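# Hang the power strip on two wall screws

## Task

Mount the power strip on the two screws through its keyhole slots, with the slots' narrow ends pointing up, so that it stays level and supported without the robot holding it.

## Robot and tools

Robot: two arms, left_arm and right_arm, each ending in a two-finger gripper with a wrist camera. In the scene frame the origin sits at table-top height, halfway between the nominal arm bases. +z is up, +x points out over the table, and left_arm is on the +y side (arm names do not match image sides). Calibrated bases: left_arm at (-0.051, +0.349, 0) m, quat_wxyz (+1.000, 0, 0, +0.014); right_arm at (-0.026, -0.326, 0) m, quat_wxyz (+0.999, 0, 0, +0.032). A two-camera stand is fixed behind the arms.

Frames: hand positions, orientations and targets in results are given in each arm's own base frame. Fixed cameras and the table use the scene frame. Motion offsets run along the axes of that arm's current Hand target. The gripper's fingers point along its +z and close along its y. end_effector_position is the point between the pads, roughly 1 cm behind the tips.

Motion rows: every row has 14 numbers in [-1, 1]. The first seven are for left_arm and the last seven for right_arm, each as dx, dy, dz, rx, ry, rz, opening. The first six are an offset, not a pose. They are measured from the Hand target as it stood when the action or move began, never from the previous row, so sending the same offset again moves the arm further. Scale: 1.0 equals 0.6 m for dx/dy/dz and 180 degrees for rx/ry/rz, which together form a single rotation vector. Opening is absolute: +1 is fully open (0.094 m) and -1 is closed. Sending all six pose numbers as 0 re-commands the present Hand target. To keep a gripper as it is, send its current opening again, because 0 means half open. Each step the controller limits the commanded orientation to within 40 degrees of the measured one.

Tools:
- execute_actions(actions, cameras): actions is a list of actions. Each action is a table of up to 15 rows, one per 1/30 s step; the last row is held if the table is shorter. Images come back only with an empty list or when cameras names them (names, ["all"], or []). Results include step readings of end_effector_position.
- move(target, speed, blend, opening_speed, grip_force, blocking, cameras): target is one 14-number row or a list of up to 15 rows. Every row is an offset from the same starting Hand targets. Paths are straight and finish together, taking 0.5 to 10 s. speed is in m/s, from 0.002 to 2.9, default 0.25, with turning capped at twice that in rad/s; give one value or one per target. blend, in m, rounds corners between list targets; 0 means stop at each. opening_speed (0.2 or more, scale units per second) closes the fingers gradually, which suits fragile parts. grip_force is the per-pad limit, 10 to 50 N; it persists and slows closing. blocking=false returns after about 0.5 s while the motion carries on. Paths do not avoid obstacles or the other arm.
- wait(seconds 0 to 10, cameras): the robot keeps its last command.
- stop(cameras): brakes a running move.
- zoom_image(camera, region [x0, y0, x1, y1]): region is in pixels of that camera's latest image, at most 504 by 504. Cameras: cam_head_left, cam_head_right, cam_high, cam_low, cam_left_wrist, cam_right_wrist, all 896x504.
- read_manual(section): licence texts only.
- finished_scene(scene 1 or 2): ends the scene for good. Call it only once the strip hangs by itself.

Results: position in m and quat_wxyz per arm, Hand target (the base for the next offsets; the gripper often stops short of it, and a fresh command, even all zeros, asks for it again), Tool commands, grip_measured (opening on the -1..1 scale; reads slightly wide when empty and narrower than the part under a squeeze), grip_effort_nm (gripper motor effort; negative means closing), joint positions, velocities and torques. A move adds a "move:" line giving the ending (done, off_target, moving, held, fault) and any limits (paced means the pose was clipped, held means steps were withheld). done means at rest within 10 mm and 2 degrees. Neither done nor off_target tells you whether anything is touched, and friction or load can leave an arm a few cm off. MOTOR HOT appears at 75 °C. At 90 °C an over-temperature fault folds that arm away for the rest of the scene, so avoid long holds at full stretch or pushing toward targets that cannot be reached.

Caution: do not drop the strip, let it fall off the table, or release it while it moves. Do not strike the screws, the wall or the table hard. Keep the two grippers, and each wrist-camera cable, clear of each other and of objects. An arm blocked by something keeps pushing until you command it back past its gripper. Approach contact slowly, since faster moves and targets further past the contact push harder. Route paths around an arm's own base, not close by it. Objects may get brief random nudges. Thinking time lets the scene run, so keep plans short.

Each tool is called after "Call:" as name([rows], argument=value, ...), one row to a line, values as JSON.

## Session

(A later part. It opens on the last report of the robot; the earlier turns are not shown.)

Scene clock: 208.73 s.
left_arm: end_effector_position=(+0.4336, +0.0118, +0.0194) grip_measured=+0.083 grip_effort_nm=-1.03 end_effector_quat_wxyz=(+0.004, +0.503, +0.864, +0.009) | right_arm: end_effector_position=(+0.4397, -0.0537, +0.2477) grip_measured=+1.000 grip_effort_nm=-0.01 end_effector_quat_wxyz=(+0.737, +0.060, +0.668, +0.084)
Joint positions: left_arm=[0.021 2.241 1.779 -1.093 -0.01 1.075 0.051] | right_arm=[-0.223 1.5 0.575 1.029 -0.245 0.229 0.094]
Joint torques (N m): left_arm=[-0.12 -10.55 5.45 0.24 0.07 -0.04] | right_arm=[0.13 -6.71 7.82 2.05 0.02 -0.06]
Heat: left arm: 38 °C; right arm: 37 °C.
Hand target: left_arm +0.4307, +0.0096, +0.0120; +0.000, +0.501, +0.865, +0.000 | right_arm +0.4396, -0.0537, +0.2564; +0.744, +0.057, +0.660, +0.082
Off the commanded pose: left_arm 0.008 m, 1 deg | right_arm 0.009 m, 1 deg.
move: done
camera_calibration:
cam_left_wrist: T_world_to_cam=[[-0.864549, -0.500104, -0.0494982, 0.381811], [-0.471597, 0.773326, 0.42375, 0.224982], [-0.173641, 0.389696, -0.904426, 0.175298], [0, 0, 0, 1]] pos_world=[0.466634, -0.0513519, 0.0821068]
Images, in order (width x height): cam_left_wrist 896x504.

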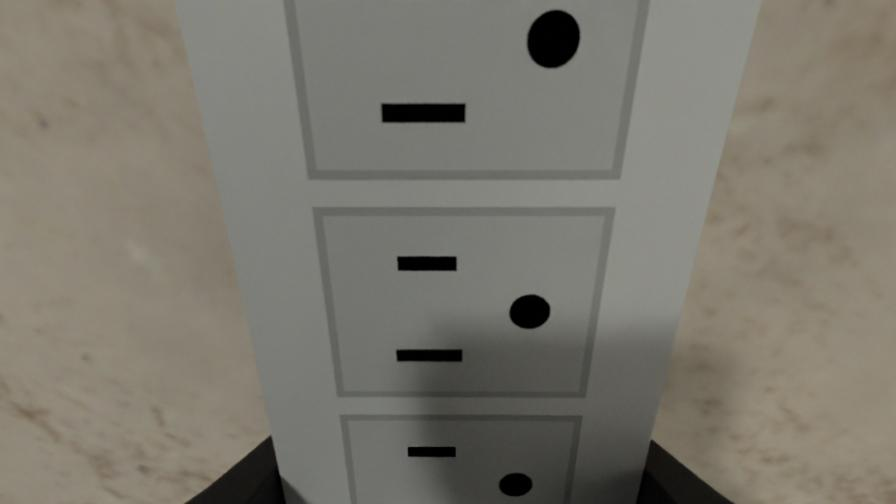

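Call:
move([
  [0,0,-0.15,0,0,0,-0.3,0,0,0,0,0,0,1],
  [-0.044,-0.123,-0.48,-0.3975,-0.3644,0.3644,-0.3,0,0,0,0,0,0,1],
], speed=0.25, blend=0.02, cameras=["all"])

Scene clock: 228.50 s.
left_arm: end_effector_position=(+0.3857, -0.0458, +0.3016) grip_measured=+0.082 grip_effort_nm=-1.03 end_effector_quat_wxyz=(+0.663, +0.678, +0.211, +0.238) | right_arm: end_effector_position=(+0.4397, -0.0537, +0.2477) grip_measured=+1.000 grip_effort_nm=-0.01 end_effector_quat_wxyz=(+0.737, +0.060, +0.668, +0.084)
Joint positions: left_arm=[0.337 1.429 0.888 0.512 1.261 1.642 0.051] | right_arm=[-0.223 1.5 0.575 1.029 -0.245 0.229 0.094]
Joint torques (N m): left_arm=[-0.02 -5.31 6.97 1.52 0.39 -0.39] | right_arm=[-0.01 -6.58 7.9 2.07 0.02 -0.03]
Heat: left arm: 37 °C; right arm: 37 °C.
Hand target: left_arm +0.3798, -0.0499, +0.3000; +0.675, +0.675, +0.212, +0.212 | right_arm +0.4396, -0.0537, +0.2564; +0.744, +0.057, +0.660, +0.082
Off the commanded pose: left_arm 0.008 m, 3 deg | right_arm 0.009 m, 1 deg.
move: off_target (left_arm)
camera_calibration:
cam_left_wrist: T_world_to_cam=[[0.0422273, 0.00403009, -0.9991, 0.285371], [0.468851, 0.882968, 0.0233778, -0.109597], [0.882267, -0.469416, 0.0353959, -0.285431], [0, 0, 0, 1]] pos_world=[0.291161, -0.0383653, 0.297779]

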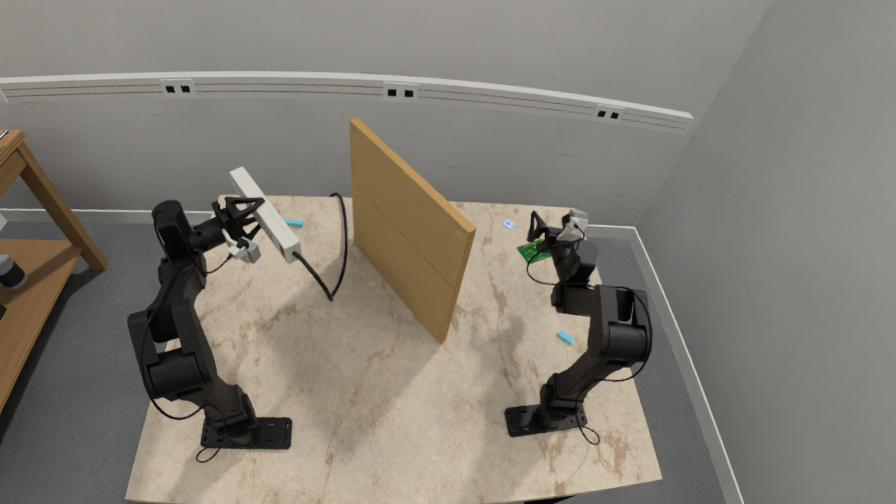

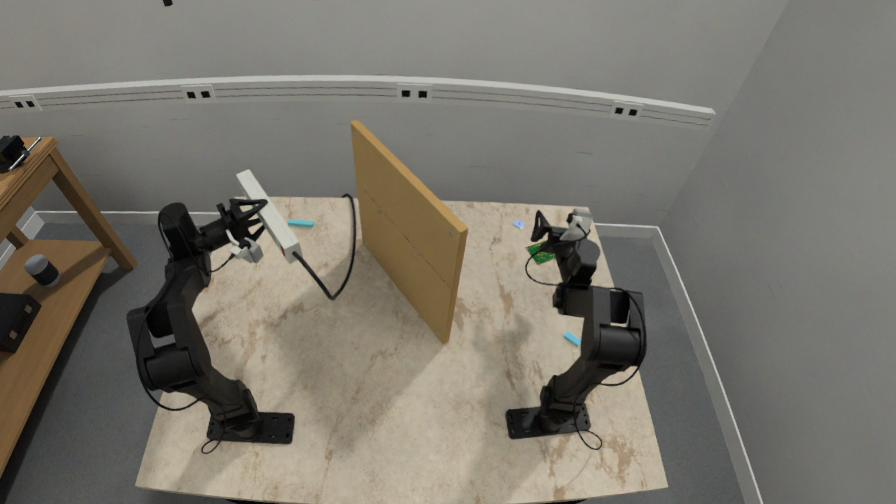

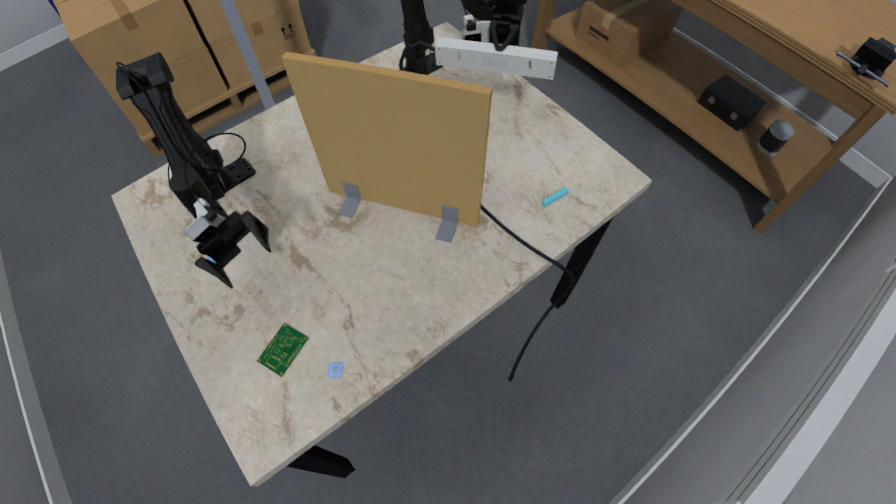

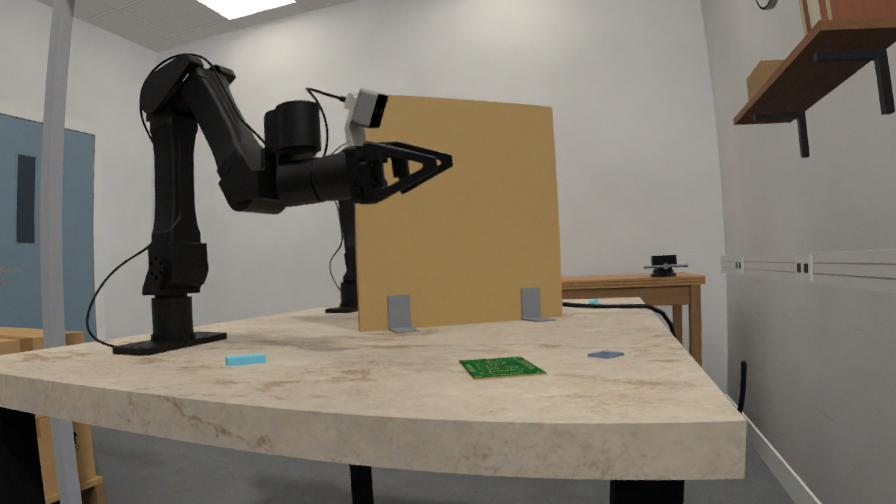

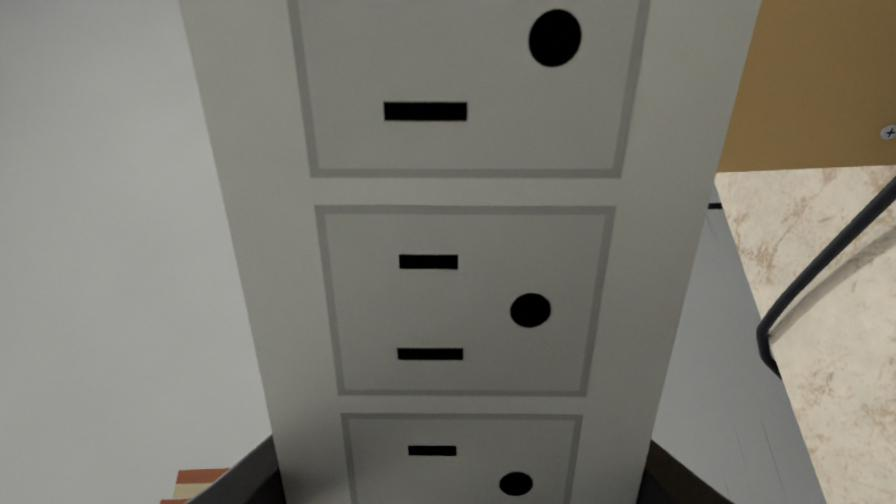

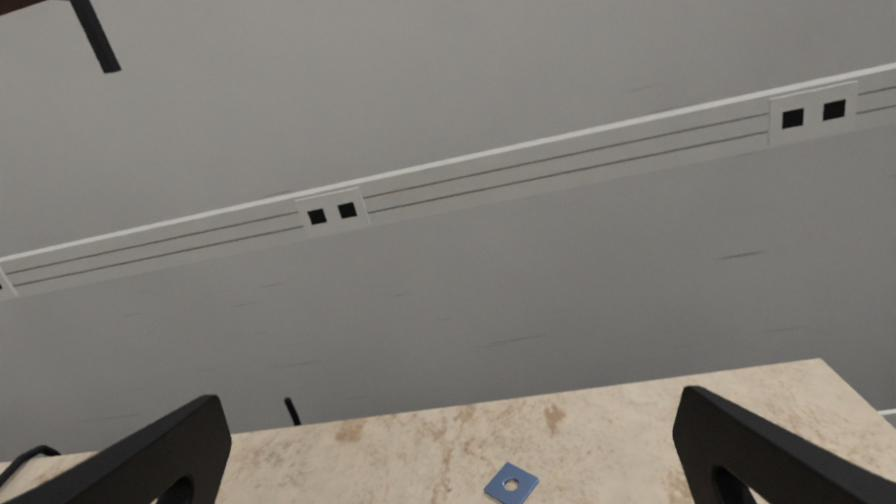

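Call:
zoom_image(camera="cam_high", region=[425, 25, 565, 95])

Call:
zoom_image(camera="cam_head_left", region=[340, 110, 490, 350])

Scaled by 3.600 from the camera's 896x504 image, which has a finer 1280x720 frame.

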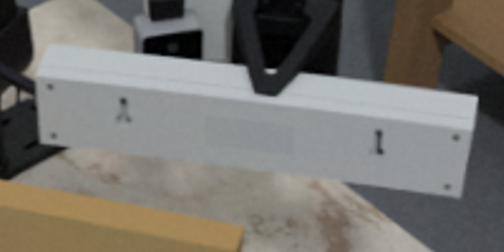

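Scaled by 2.100 from the camera's 896x504 image, which has a finer 1280x720 frame.

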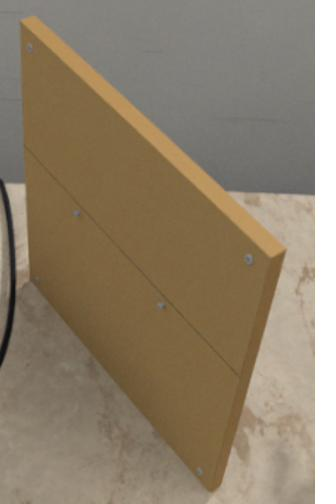

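Call:
move(target=[-0.186,0.317,0.033,0,-0.194,0,-0.3,0,0,0,0,0,0,1], speed=0.2, cameras=["cam_left_wrist","cam_head_right","cam_high"])

Call:
zoom_image(camera="cam_high", region=[350, 0, 570, 120])

Scene clock: 269.77 s.
left_arm: end_effector_position=(+0.3109, -0.1258, +0.4788) grip_measured=+0.082 grip_effort_nm=-1.03 end_effector_quat_wxyz=(+0.704, +0.703, +0.055, +0.085) | right_arm: end_effector_position=(+0.4397, -0.0537, +0.2477) grip_measured=+1.000 grip_effort_nm=-0.01 end_effector_quat_wxyz=(+0.737, +0.060, +0.668, +0.084)
Joint positions: left_arm=[0.18 1.393 1.451 0.305 1.552 1.25 0.051] | right_arm=[-0.223 1.5 0.575 1.029 -0.245 0.229 0.094]
Joint torques (N m): left_arm=[-0.92 -6.32 9.36 0.71 -0.15 -0.53] | right_arm=[-0.03 -6.58 7.92 2.08 0.03 -0.04]
Heat: left arm: 39 °C; right arm: 38 °C.
Hand target: left_arm +0.2995, -0.1298, +0.4901; +0.707, +0.707, +0.000, -0.001 | right_arm +0.4396, -0.0537, +0.2564; +0.744, +0.057, +0.660, +0.082
Off the commanded pose: left_arm 0.017 m, 12 deg | right_arm 0.009 m, 1 deg.
joint sent to its limit (left arm) — joint 5 (wrist yaw), upper limit. The joint targets are off in orientation, not in position.
move: off_target (left_arm)
camera_calibration:
cam_left_wrist: T_world_to_cam=[[0.0414318, -0.0301503, -0.998686, 0.461642], [0.805611, 0.592241, 0.0155421, -0.145563], [0.590994, -0.805197, 0.048827, -0.221365], [0, 0, 0, 1]] pos_world=[0.228966, -0.0781151, 0.474106]
Images, in order (width x height): cam_head_right 896x504, cam_high 896x504, cam_left_wrist 896x504.

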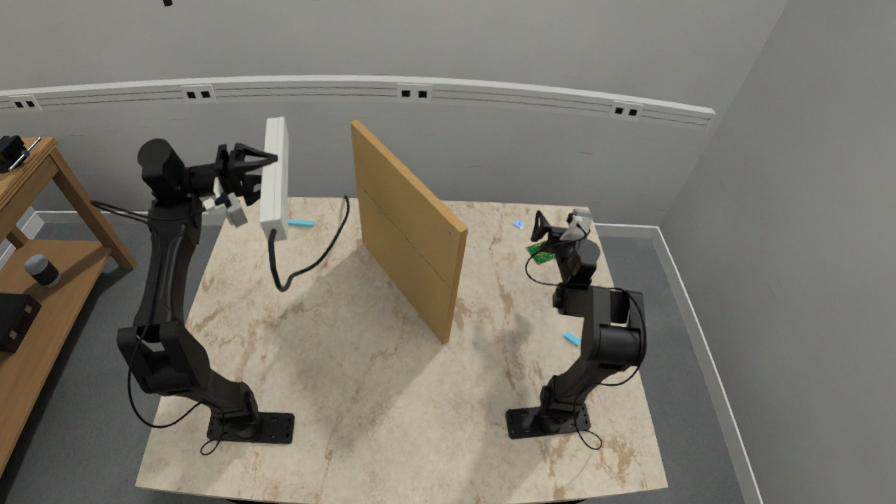

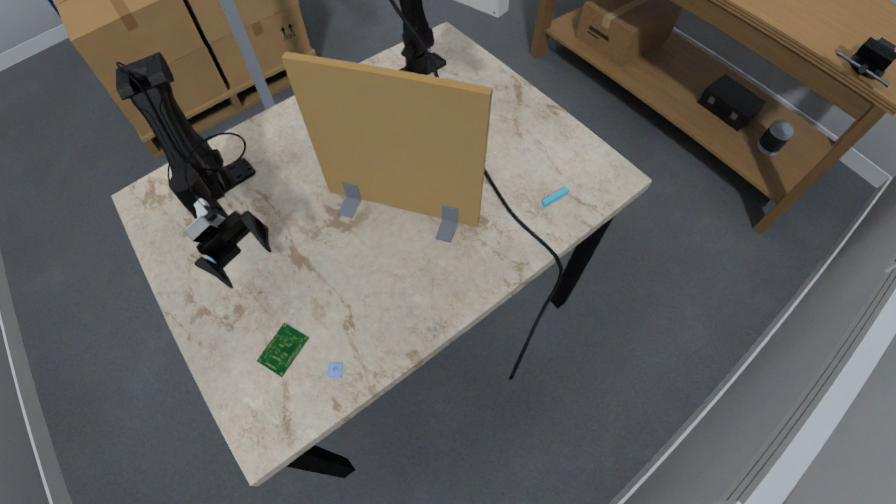

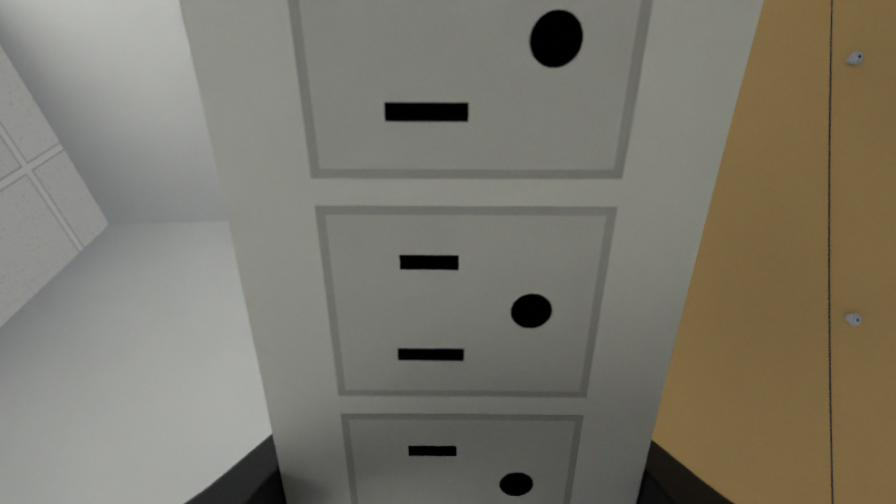

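Scaled by 2.291 from the camera's 896x504 image, which has a finer 1280x720 frame.

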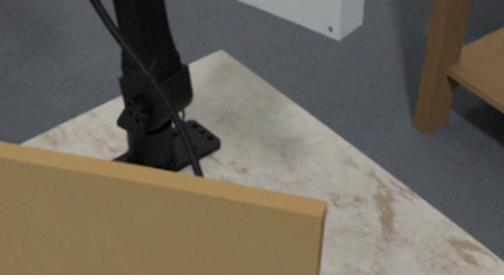

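Call:
move(target=[0,0,0,0,0,0,-0.3,-0.33,0.548,-0.169,-0.476,0.094,0.06,0], speed=0.25, cameras=["cam_right_wrist","cam_left_wrist","cam_head_left"])

Call:
zoom_image(camera="cam_right_wrist", region=[200, 0, 700, 400])

Scene clock: 293.70 s.
left_arm: end_effector_position=(+0.3109, -0.1258, +0.4788) grip_measured=+0.082 grip_effort_nm=-1.03 end_effector_quat_wxyz=(+0.705, +0.703, +0.056, +0.084) | right_arm: end_effector_position=(+0.3002, +0.2263, +0.4923) grip_measured=+0.003 grip_effort_nm=-0.17 end_effector_quat_wxyz=(+0.470, -0.411, +0.523, +0.580)
Joint positions: left_arm=[0.18 1.393 1.451 0.305 1.552 1.247 0.051] | right_arm=[0.154 1.479 1.44 0.641 -1.367 0.815 0.047]
Joint torques (N m): left_arm=[-0.92 -6.32 9.31 0.74 -0.15 -0.53] | right_arm=[0.08 -5.12 10.26 1.3 0.33 0.09]
Heat: left arm: 36 °C; right arm: 38 °C.
Hand target: left_arm +0.2995, -0.1298, +0.4901; +0.707, +0.707, +0.000, -0.001 | right_arm +0.3006, +0.2270, +0.5005; +0.479, -0.417, +0.514, +0.577
Off the commanded pose: left_arm 0.017 m, 12 deg | right_arm 0.008 m, 2 deg.
joint sent to its limit (left arm) — joint 5 (wrist yaw), upper limit. The joint targets are off in orientation, not in position.
move: off_target (left_arm)
camera_calibration:
cam_left_wrist: T_world_to_cam=[[0.0387888, -0.0306162, -0.998778, 0.462448], [0.805653, 0.592243, 0.0131341, -0.144428], [0.591117, -0.805178, 0.0476384, -0.220835], [0, 0, 0, 1]] pos_world=[0.22896, -0.0781161, 0.474301]
cam_right_wrist: T_world_to_cam=[[0.97206, 0.00776772, -0.234604, -0.177907], [-0.219174, -0.327773, -0.918982, 0.628206], [-0.0840351, 0.944725, -0.316912, 0.0541968], [0, 0, 0, 1]] pos_world=[0.315177, 0.15609, 0.552748]
Images, in order (width x height): cam_head_left 896x504, cam_left_wrist 896x504, cam_right_wrist 896x504.

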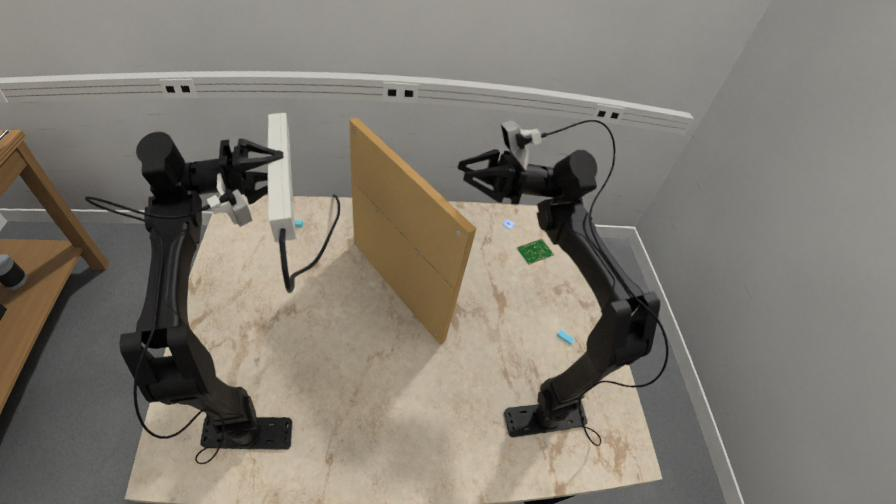

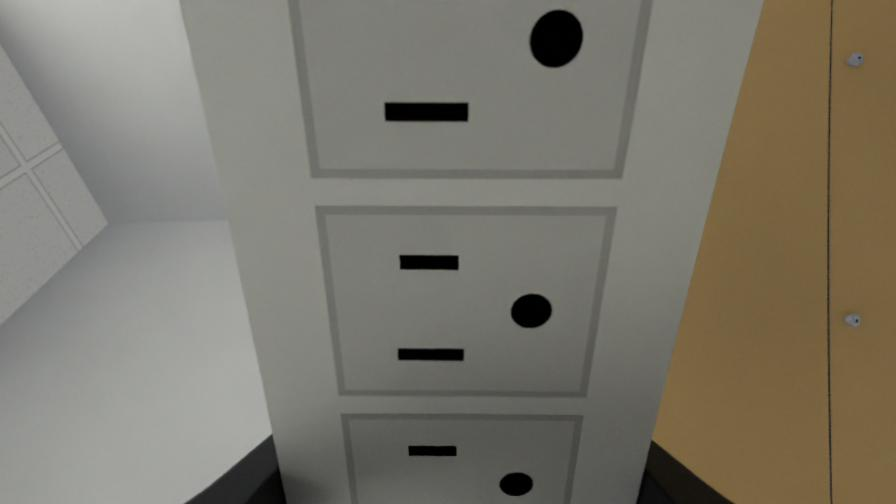

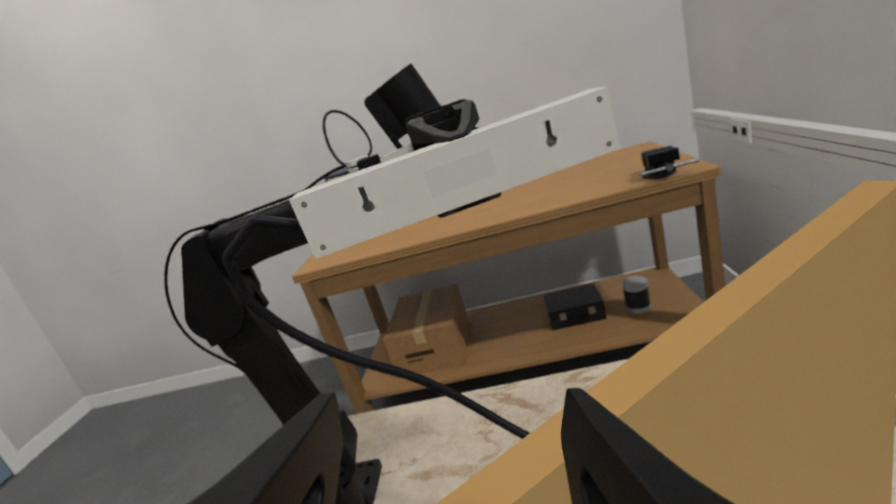

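Scaled by 1.008 from the camera's 896x504 image, which has a finer 1280x720 frame.

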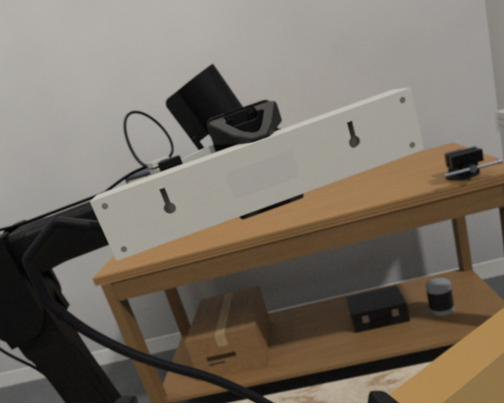

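Call:
move(target=[0,-0.083,0,0,0,0,-0.3,0,0,0,0,0,0,0], speed=0.2, cameras=["cam_left_wrist","cam_right_wrist"])

Call:
zoom_image(camera="cam_left_wrist", region=[720, 20, 896, 370])

Call:
zoom_image(camera="cam_right_wrist", region=[280, 60, 640, 360])

Scene clock: 318.23 s.
left_arm: end_effector_position=(+0.3101, -0.1259, +0.4354) grip_measured=+0.082 grip_effort_nm=-1.03 end_effector_quat_wxyz=(+0.704, +0.703, +0.056, +0.083) | right_arm: end_effector_position=(+0.2999, +0.2262, +0.4928) grip_measured=+0.003 grip_effort_nm=-0.17 end_effector_quat_wxyz=(+0.471, -0.412, +0.522, +0.580)
Joint positions: left_arm=[0.18 1.351 1.271 0.337 1.553 1.35 0.051] | right_arm=[0.154 1.479 1.44 0.646 -1.367 0.819 0.047]
Joint torques (N m): left_arm=[-0.98 -6.89 7.2 0.87 -0.11 -0.38] | right_arm=[0.18 -5.18 10.29 1.27 0.34 0.09]
Heat: left arm: 35 °C; right arm: 39 °C.
Hand target: left_arm +0.2994, -0.1298, +0.4404; +0.707, +0.707, -0.001, -0.001 | right_arm +0.3007, +0.2270, +0.5005; +0.479, -0.417, +0.514, +0.577
Off the commanded pose: left_arm 0.012 m, 12 deg | right_arm 0.008 m, 2 deg.
joint sent to its limit (left arm) — joint 5 (wrist yaw), upper limit. The joint targets are off in orientation, not in position.
move: off_target (left_arm)
camera_calibration:
cam_left_wrist: T_world_to_cam=[[0.0353627, -0.0290592, -0.998952, 0.420397], [0.805979, 0.591836, 0.0113152, -0.142475], [0.590887, -0.805535, 0.04435, -0.216939], [0, 0, 0, 1]] pos_world=[0.228152, -0.0782138, 0.43119]
cam_right_wrist: T_world_to_cam=[[0.972397, 0.00844149, -0.233178, -0.178401], [-0.217674, -0.32709, -0.919582, 0.6283], [-0.0840329, 0.944955, -0.316224, 0.0539981], [0, 0, 0, 1]] pos_world=[0.314778, 0.155991, 0.553249]
Images, in order (width x height): cam_left_wrist 896x504, cam_right_wrist 896x504.

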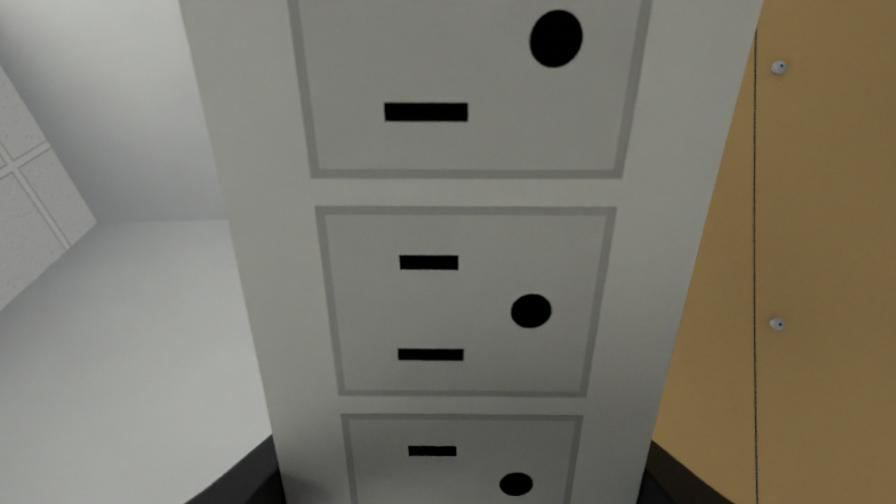

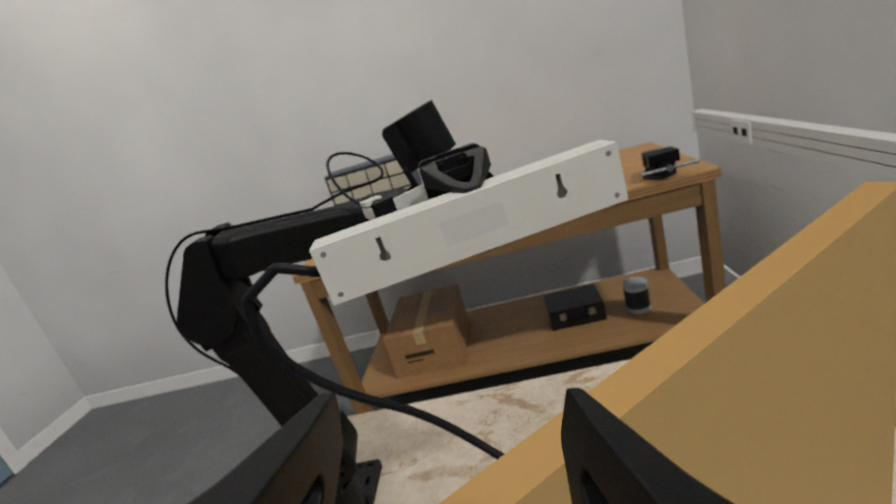

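Scaled by 1.440 from the camera's 896x504 image, which has a finer 1280x720 frame.

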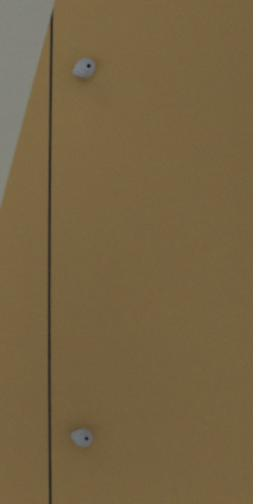

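Scaled by 1.400 from the camera's 896x504 image, which has a finer 1280x720 frame.

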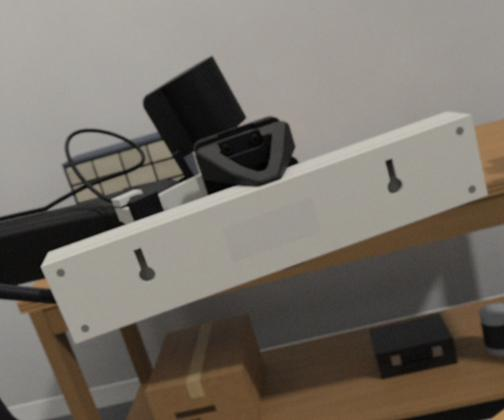

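Call:
move(target=[0.05,-0.317,0.233,0,0.194,0,-0.3,0,0,0,0,0,0,0], speed=0.2, cameras=["cam_right_wrist","cam_left_wrist","cam_head_left","cam_head_right"])

Call:
zoom_image(camera="cam_head_left", region=[300, 110, 480, 350])

Scene clock: 328.70 s.
left_arm: end_effector_position=(+0.3311, -0.2652, +0.2328) grip_measured=+0.082 grip_effort_nm=-1.03 end_effector_quat_wxyz=(+0.651, +0.694, +0.222, +0.211) | right_arm: end_effector_position=(+0.2999, +0.2262, +0.4928) grip_measured=+0.003 grip_effort_nm=-0.17 end_effector_quat_wxyz=(+0.470, -0.411, +0.522, +0.580)
Joint positions: left_arm=[-0.488 1.373 0.599 0.703 0.458 1.606 0.051] | right_arm=[0.154 1.479 1.44 0.646 -1.367 0.819 0.047]
Joint torques (N m): left_arm=[-0.9 -4.9 7.88 2.53 0.09 -0.31] | right_arm=[0.13 -5.14 10.19 1.32 0.35 0.05]
Heat: left arm: 36 °C; right arm: 40 °C.
Hand target: left_arm +0.3291, -0.2698, +0.2503; +0.675, +0.675, +0.212, +0.211 | right_arm +0.3007, +0.2270, +0.5005; +0.479, -0.417, +0.514, +0.577
Off the commanded pose: left_arm 0.018 m, 4 deg | right_arm 0.008 m, 2 deg.
move: off_target (left_arm)
camera_calibration:
cam_left_wrist: T_world_to_cam=[[-0.0221974, 0.0238886, -0.999468, 0.246428], [0.489164, 0.872135, 0.00998118, 0.104765], [0.871909, -0.488682, -0.0310446, -0.323981], [0, 0, 0, 1]] pos_world=[0.236705, -0.25558, 0.235193]
cam_right_wrist: T_world_to_cam=[[0.972319, 0.00845344, -0.233506, -0.178196], [-0.217986, -0.327026, -0.91953, 0.62836], [-0.0841358, 0.944977, -0.316131, 0.0539755], [0, 0, 0, 1]] pos_world=[0.314778, 0.155991, 0.553249]
Images, in order (width x height): cam_head_left 896x504, cam_head_right 896x504, cam_left_wrist 896x504, cam_right_wrist 896x504.

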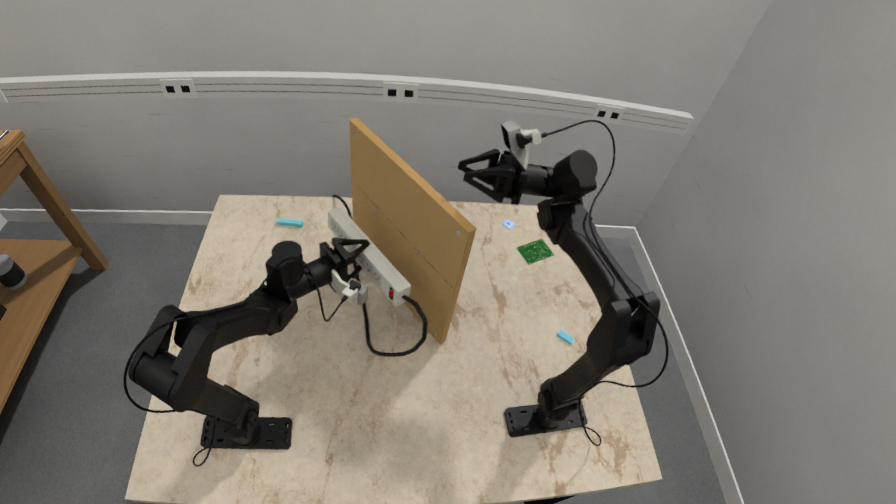

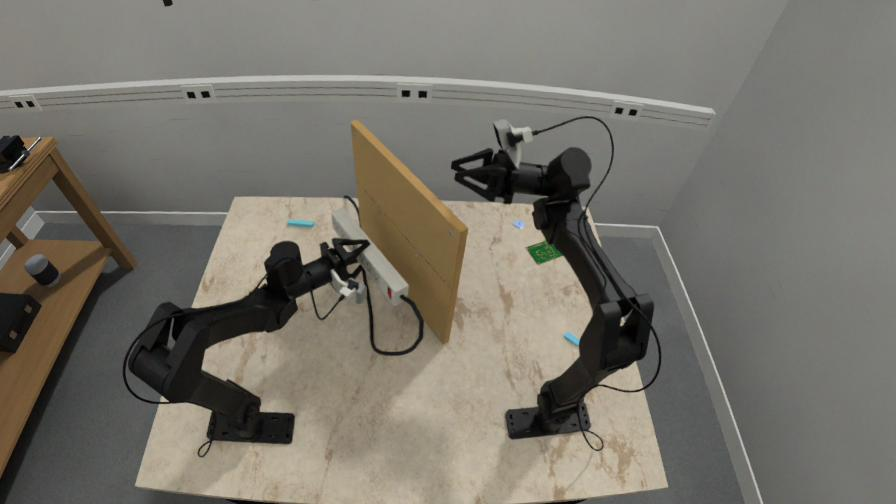

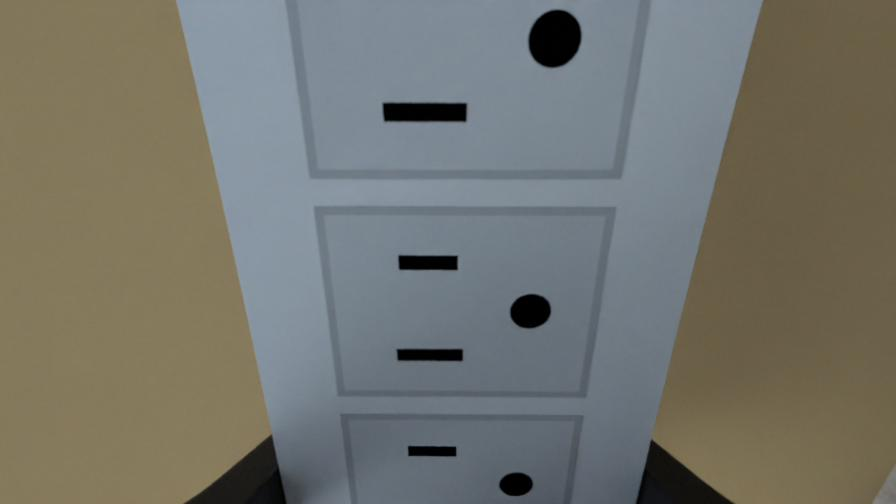

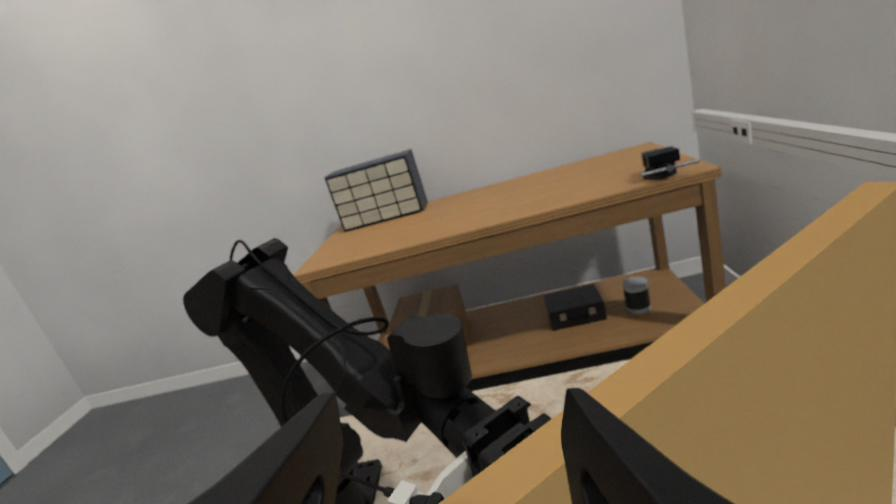

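Scaled by 2.100 from the camera's 896x504 image, which has a finer 1280x720 frame.

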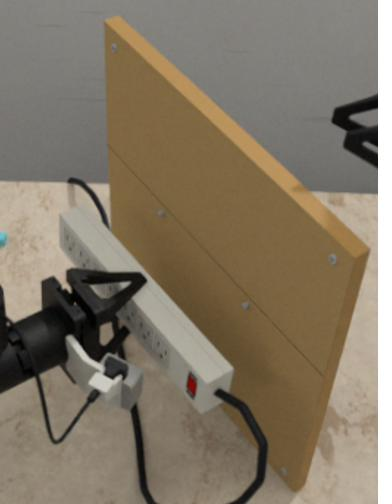

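Call:
move(target=[-0.007,-0.003,0.075,-0.0195,0,0,-0.3,0,0,0,0,0,0,0], speed=0.1, cameras=["cam_head_left","cam_head_right"])

Call:
zoom_image(camera="cam_head_left", region=[320, 160, 460, 300])

Call:
zoom_image(camera="cam_head_right", region=[320, 160, 460, 300])

Scene clock: 335.13 s.
left_arm: end_effector_position=(+0.3476, -0.3011, +0.2156) grip_measured=+0.082 grip_effort_nm=-1.03 end_effector_quat_wxyz=(+0.662, +0.685, +0.222, +0.209) | right_arm: end_effector_position=(+0.2999, +0.2262, +0.4928) grip_measured=+0.003 grip_effort_nm=-0.17 end_effector_quat_wxyz=(+0.470, -0.411, +0.522, +0.580)
Joint positions: left_arm=[-0.569 1.573 0.658 0.874 0.382 1.578 0.051] | right_arm=[0.154 1.479 1.44 0.646 -1.367 0.819 0.047]
Joint torques (N m): left_arm=[-0.85 -6.15 10.45 2.6 0.02 -0.29] | right_arm=[0.28 -5.24 10.26 1.29 0.36 0.05]
Heat: left arm: 39 °C; right arm: 40 °C.
Hand target: left_arm +0.3514, -0.3091, +0.2484; +0.695, +0.654, +0.205, +0.218 | right_arm +0.3007, +0.2270, +0.5005; +0.479, -0.417, +0.514, +0.577
Off the commanded pose: left_arm 0.034 m, 6 deg | right_arm 0.008 m, 2 deg.
move: off_target (left_arm)
Images, in order (width x height): cam_head_left 896x504, cam_head_right 896x504.

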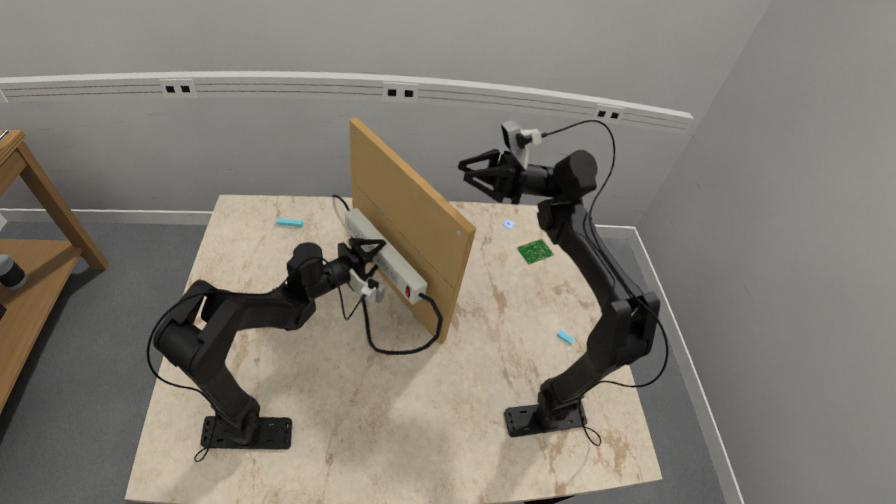

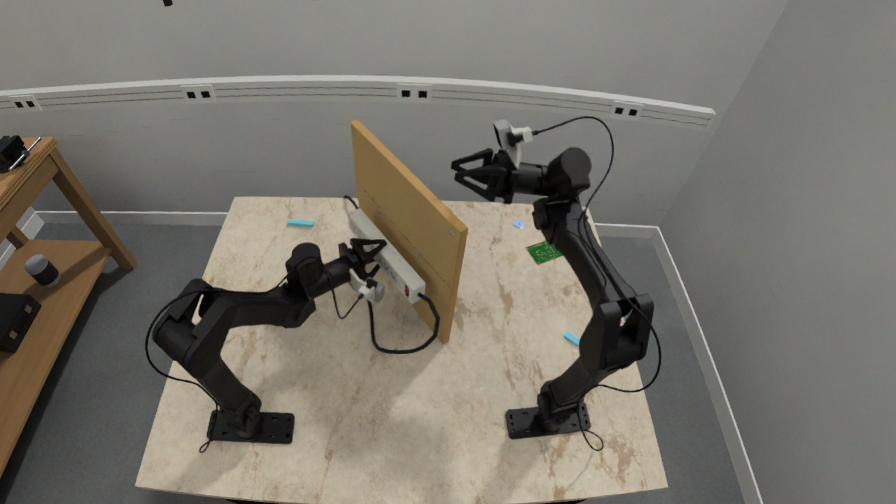

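Scaled by 3.600 from the camera's 896x504 image, which has a finer 1280x720 frame.

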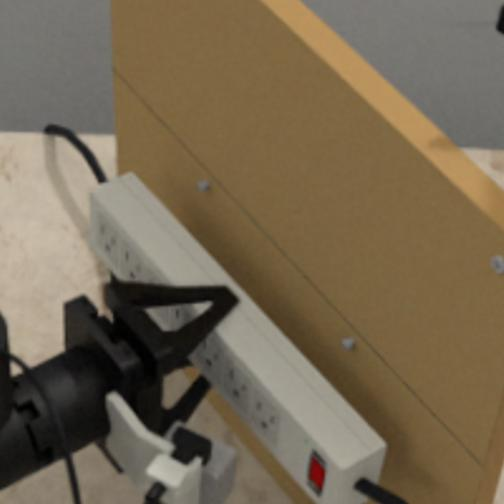

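Scaled by 3.600 from the camera's 896x504 image, which has a finer 1280x720 frame.

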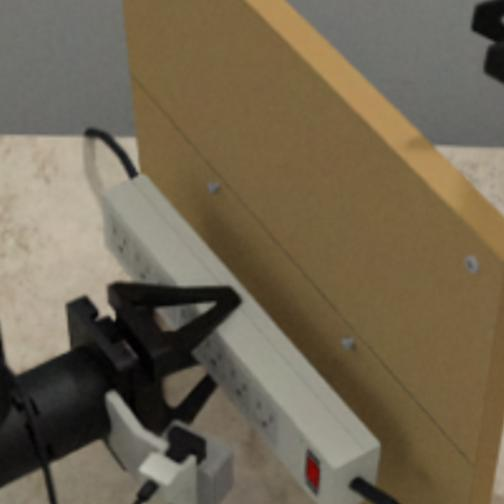

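Call:
move(target=[0.004,0.026,0.018,-0.014,0,0,-0.3,0,0,0,0,0,0,0], speed=0.08)

Scene clock: 338.80 s.
left_arm: end_effector_position=(+0.3566, -0.3081, +0.2311) grip_measured=+0.082 grip_effort_nm=-1.03 end_effector_quat_wxyz=(+0.676, +0.671, +0.217, +0.215) | right_arm: end_effector_position=(+0.2999, +0.2262, +0.4928) grip_measured=+0.003 grip_effort_nm=-0.16 end_effector_quat_wxyz=(+0.470, -0.411, +0.522, +0.580)
Joint positions: left_arm=[-0.573 1.601 0.71 0.896 0.377 1.563 0.051] | right_arm=[0.154 1.479 1.44 0.646 -1.367 0.819 0.047]
Joint torques (N m): left_arm=[-0.99 -6.5 10.56 2.6 0.01 -0.32] | right_arm=[0.16 -5.22 10.28 1.29 0.34 0.09]
Heat: left arm: 41 °C; right arm: 40 °C.
Hand target: left_arm +0.3590, -0.3158, +0.2646; +0.709, +0.638, +0.200, +0.222 | right_arm +0.3007, +0.2270, +0.5005; +0.479, -0.417, +0.514, +0.577
Off the commanded pose: left_arm 0.034 m, 6 deg | right_arm 0.008 m, 2 deg.
move: off_target (left_arm)

Call:
move(target=[0,-0.004,0.037,0,-0.005,0,-0.3,0,0,0,0,0,0,0], speed=0.06, cameras=["cam_head_left","cam_head_right"])

Call:
zoom_image(camera="cam_head_left", region=[340, 180, 460, 300])

Call:
zoom_image(camera="cam_head_right", region=[340, 180, 460, 300])

Scene clock: 343.07 s.
left_arm: end_effector_position=(+0.3654, -0.3213, +0.2315) grip_measured=+0.082 grip_effort_nm=-1.03 end_effector_quat_wxyz=(+0.679, +0.671, +0.211, +0.210) | right_arm: end_effector_position=(+0.2999, +0.2262, +0.4928) grip_measured=+0.003 grip_effort_nm=-0.16 end_effector_quat_wxyz=(+0.470, -0.411, +0.522, +0.580)
Joint positions: left_arm=[-0.586 1.659 0.769 0.9 0.379 1.562 0.051] | right_arm=[0.154 1.479 1.44 0.646 -1.367 0.819 0.047]
Joint torques (N m): left_arm=[-1.47 -5.65 12.52 2.5 -0.04 -0.31] | right_arm=[0.34 -5.15 10.36 1.28 0.36 0.07]
Heat: left arm: 43 °C; right arm: 40 °C.
Hand target: left_arm +0.3717, -0.3341, +0.2646; +0.711, +0.640, +0.195, +0.217 | right_arm +0.3007, +0.2270, +0.5005; +0.479, -0.417, +0.514, +0.577
Off the commanded pose: left_arm 0.036 m, 6 deg | right_arm 0.008 m, 2 deg.
move: off_target (left_arm)
Images, in order (width x height): cam_head_left 896x504, cam_head_right 896x504.

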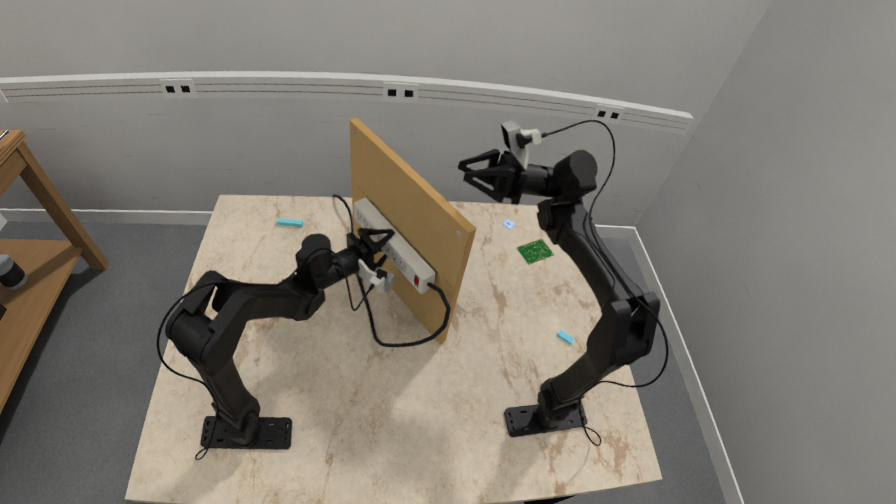

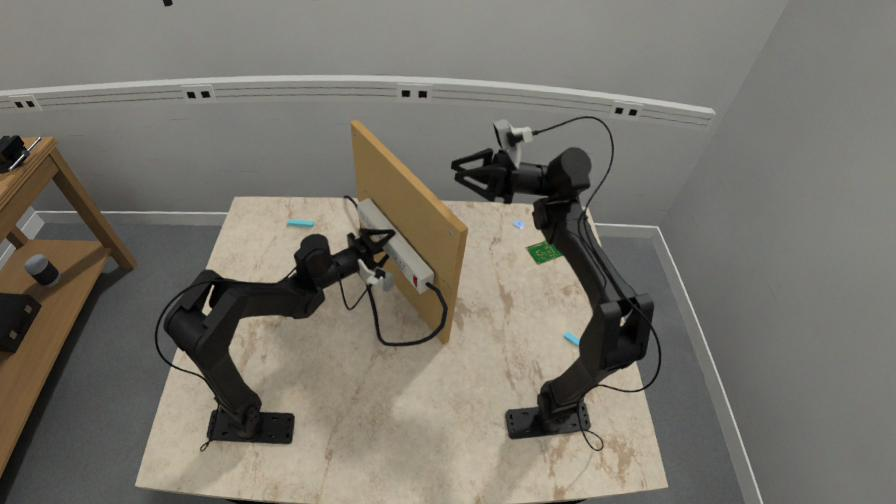

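Scaled by 4.200 from the camera's 896x504 image, which has a finer 1280x720 frame.

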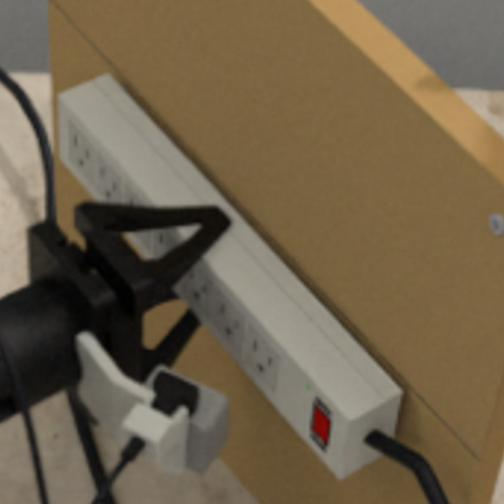

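Scaled by 4.200 from the camera's 896x504 image, which has a finer 1280x720 frame.

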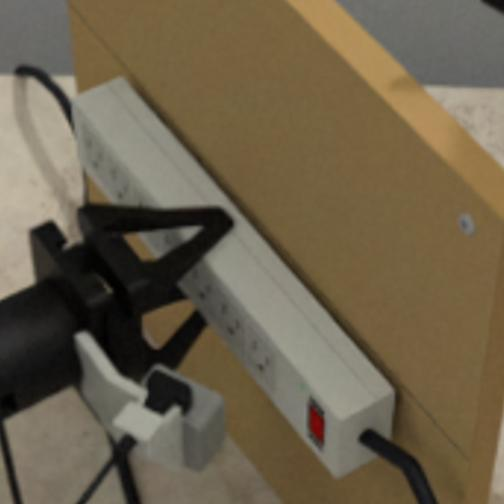

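Call:
move(target=[0,-0.003,0.027,0,0,0,-0.3,0,0,0,0,0,0,0], speed=0.04)

Call:
move(target=[0,-0.0015,0.014,0,0,0,-0.3,0,0,0,0,0,0,0], speed=0.03)

Scene clock: 346.77 s.
left_arm: end_effector_position=(+0.3658, -0.3224, +0.2310) grip_measured=+0.082 grip_effort_nm=-1.03 end_effector_quat_wxyz=(+0.683, +0.668, +0.207, +0.209) | right_arm: end_effector_position=(+0.2999, +0.2262, +0.4928) grip_measured=+0.003 grip_effort_nm=-0.17 end_effector_quat_wxyz=(+0.470, -0.411, +0.522, +0.580)
Joint positions: left_arm=[-0.583 1.674 0.769 0.927 0.39 1.559 0.051] | right_arm=[0.154 1.479 1.44 0.646 -1.367 0.819 0.047]
Joint torques (N m): left_arm=[-3.43 -3.47 16.65 2.16 -0.33 -0.27] | right_arm=[0.25 -5.23 10.24 1.27 0.32 0.08]
Heat: left arm: 45 °C; right arm: 40 °C.
Hand target: left_arm +0.3807, -0.3477, +0.2644; +0.711, +0.640, +0.195, +0.217 | right_arm +0.3007, +0.2270, +0.5005; +0.479, -0.417, +0.514, +0.577
Off the commanded pose: left_arm 0.045 m, 5 deg | right_arm 0.008 m, 2 deg.
move: off_target (left_arm)

Scene clock: 347.57 s.
left_arm: end_effector_position=(+0.3661, -0.3228, +0.2309) grip_measured=+0.082 grip_effort_nm=-1.03 end_effector_quat_wxyz=(+0.686, +0.667, +0.205, +0.209) | right_arm: end_effector_position=(+0.2999, +0.2262, +0.4928) grip_measured=+0.003 grip_effort_nm=-0.17 end_effector_quat_wxyz=(+0.470, -0.411, +0.522, +0.580)
Joint positions: left_arm=[-0.582 1.682 0.769 0.942 0.396 1.557 0.051] | right_arm=[0.154 1.479 1.44 0.646 -1.367 0.819 0.047]
Joint torques (N m): left_arm=[-4.37 -2.51 18.63 2 -0.46 -0.25] | right_arm=[0.27 -5.18 10.15 1.28 0.35 0.02]
Heat: left arm: 45 °C; right arm: 40 °C.
Hand target: left_arm +0.3855, -0.3547, +0.2645; +0.711, +0.640, +0.195, +0.217 | right_arm +0.3007, +0.2270, +0.5005; +0.479, -0.417, +0.514, +0.577
Off the commanded pose: left_arm 0.050 m, 4 deg | right_arm 0.008 m, 2 deg.
move: off_target (left_arm)


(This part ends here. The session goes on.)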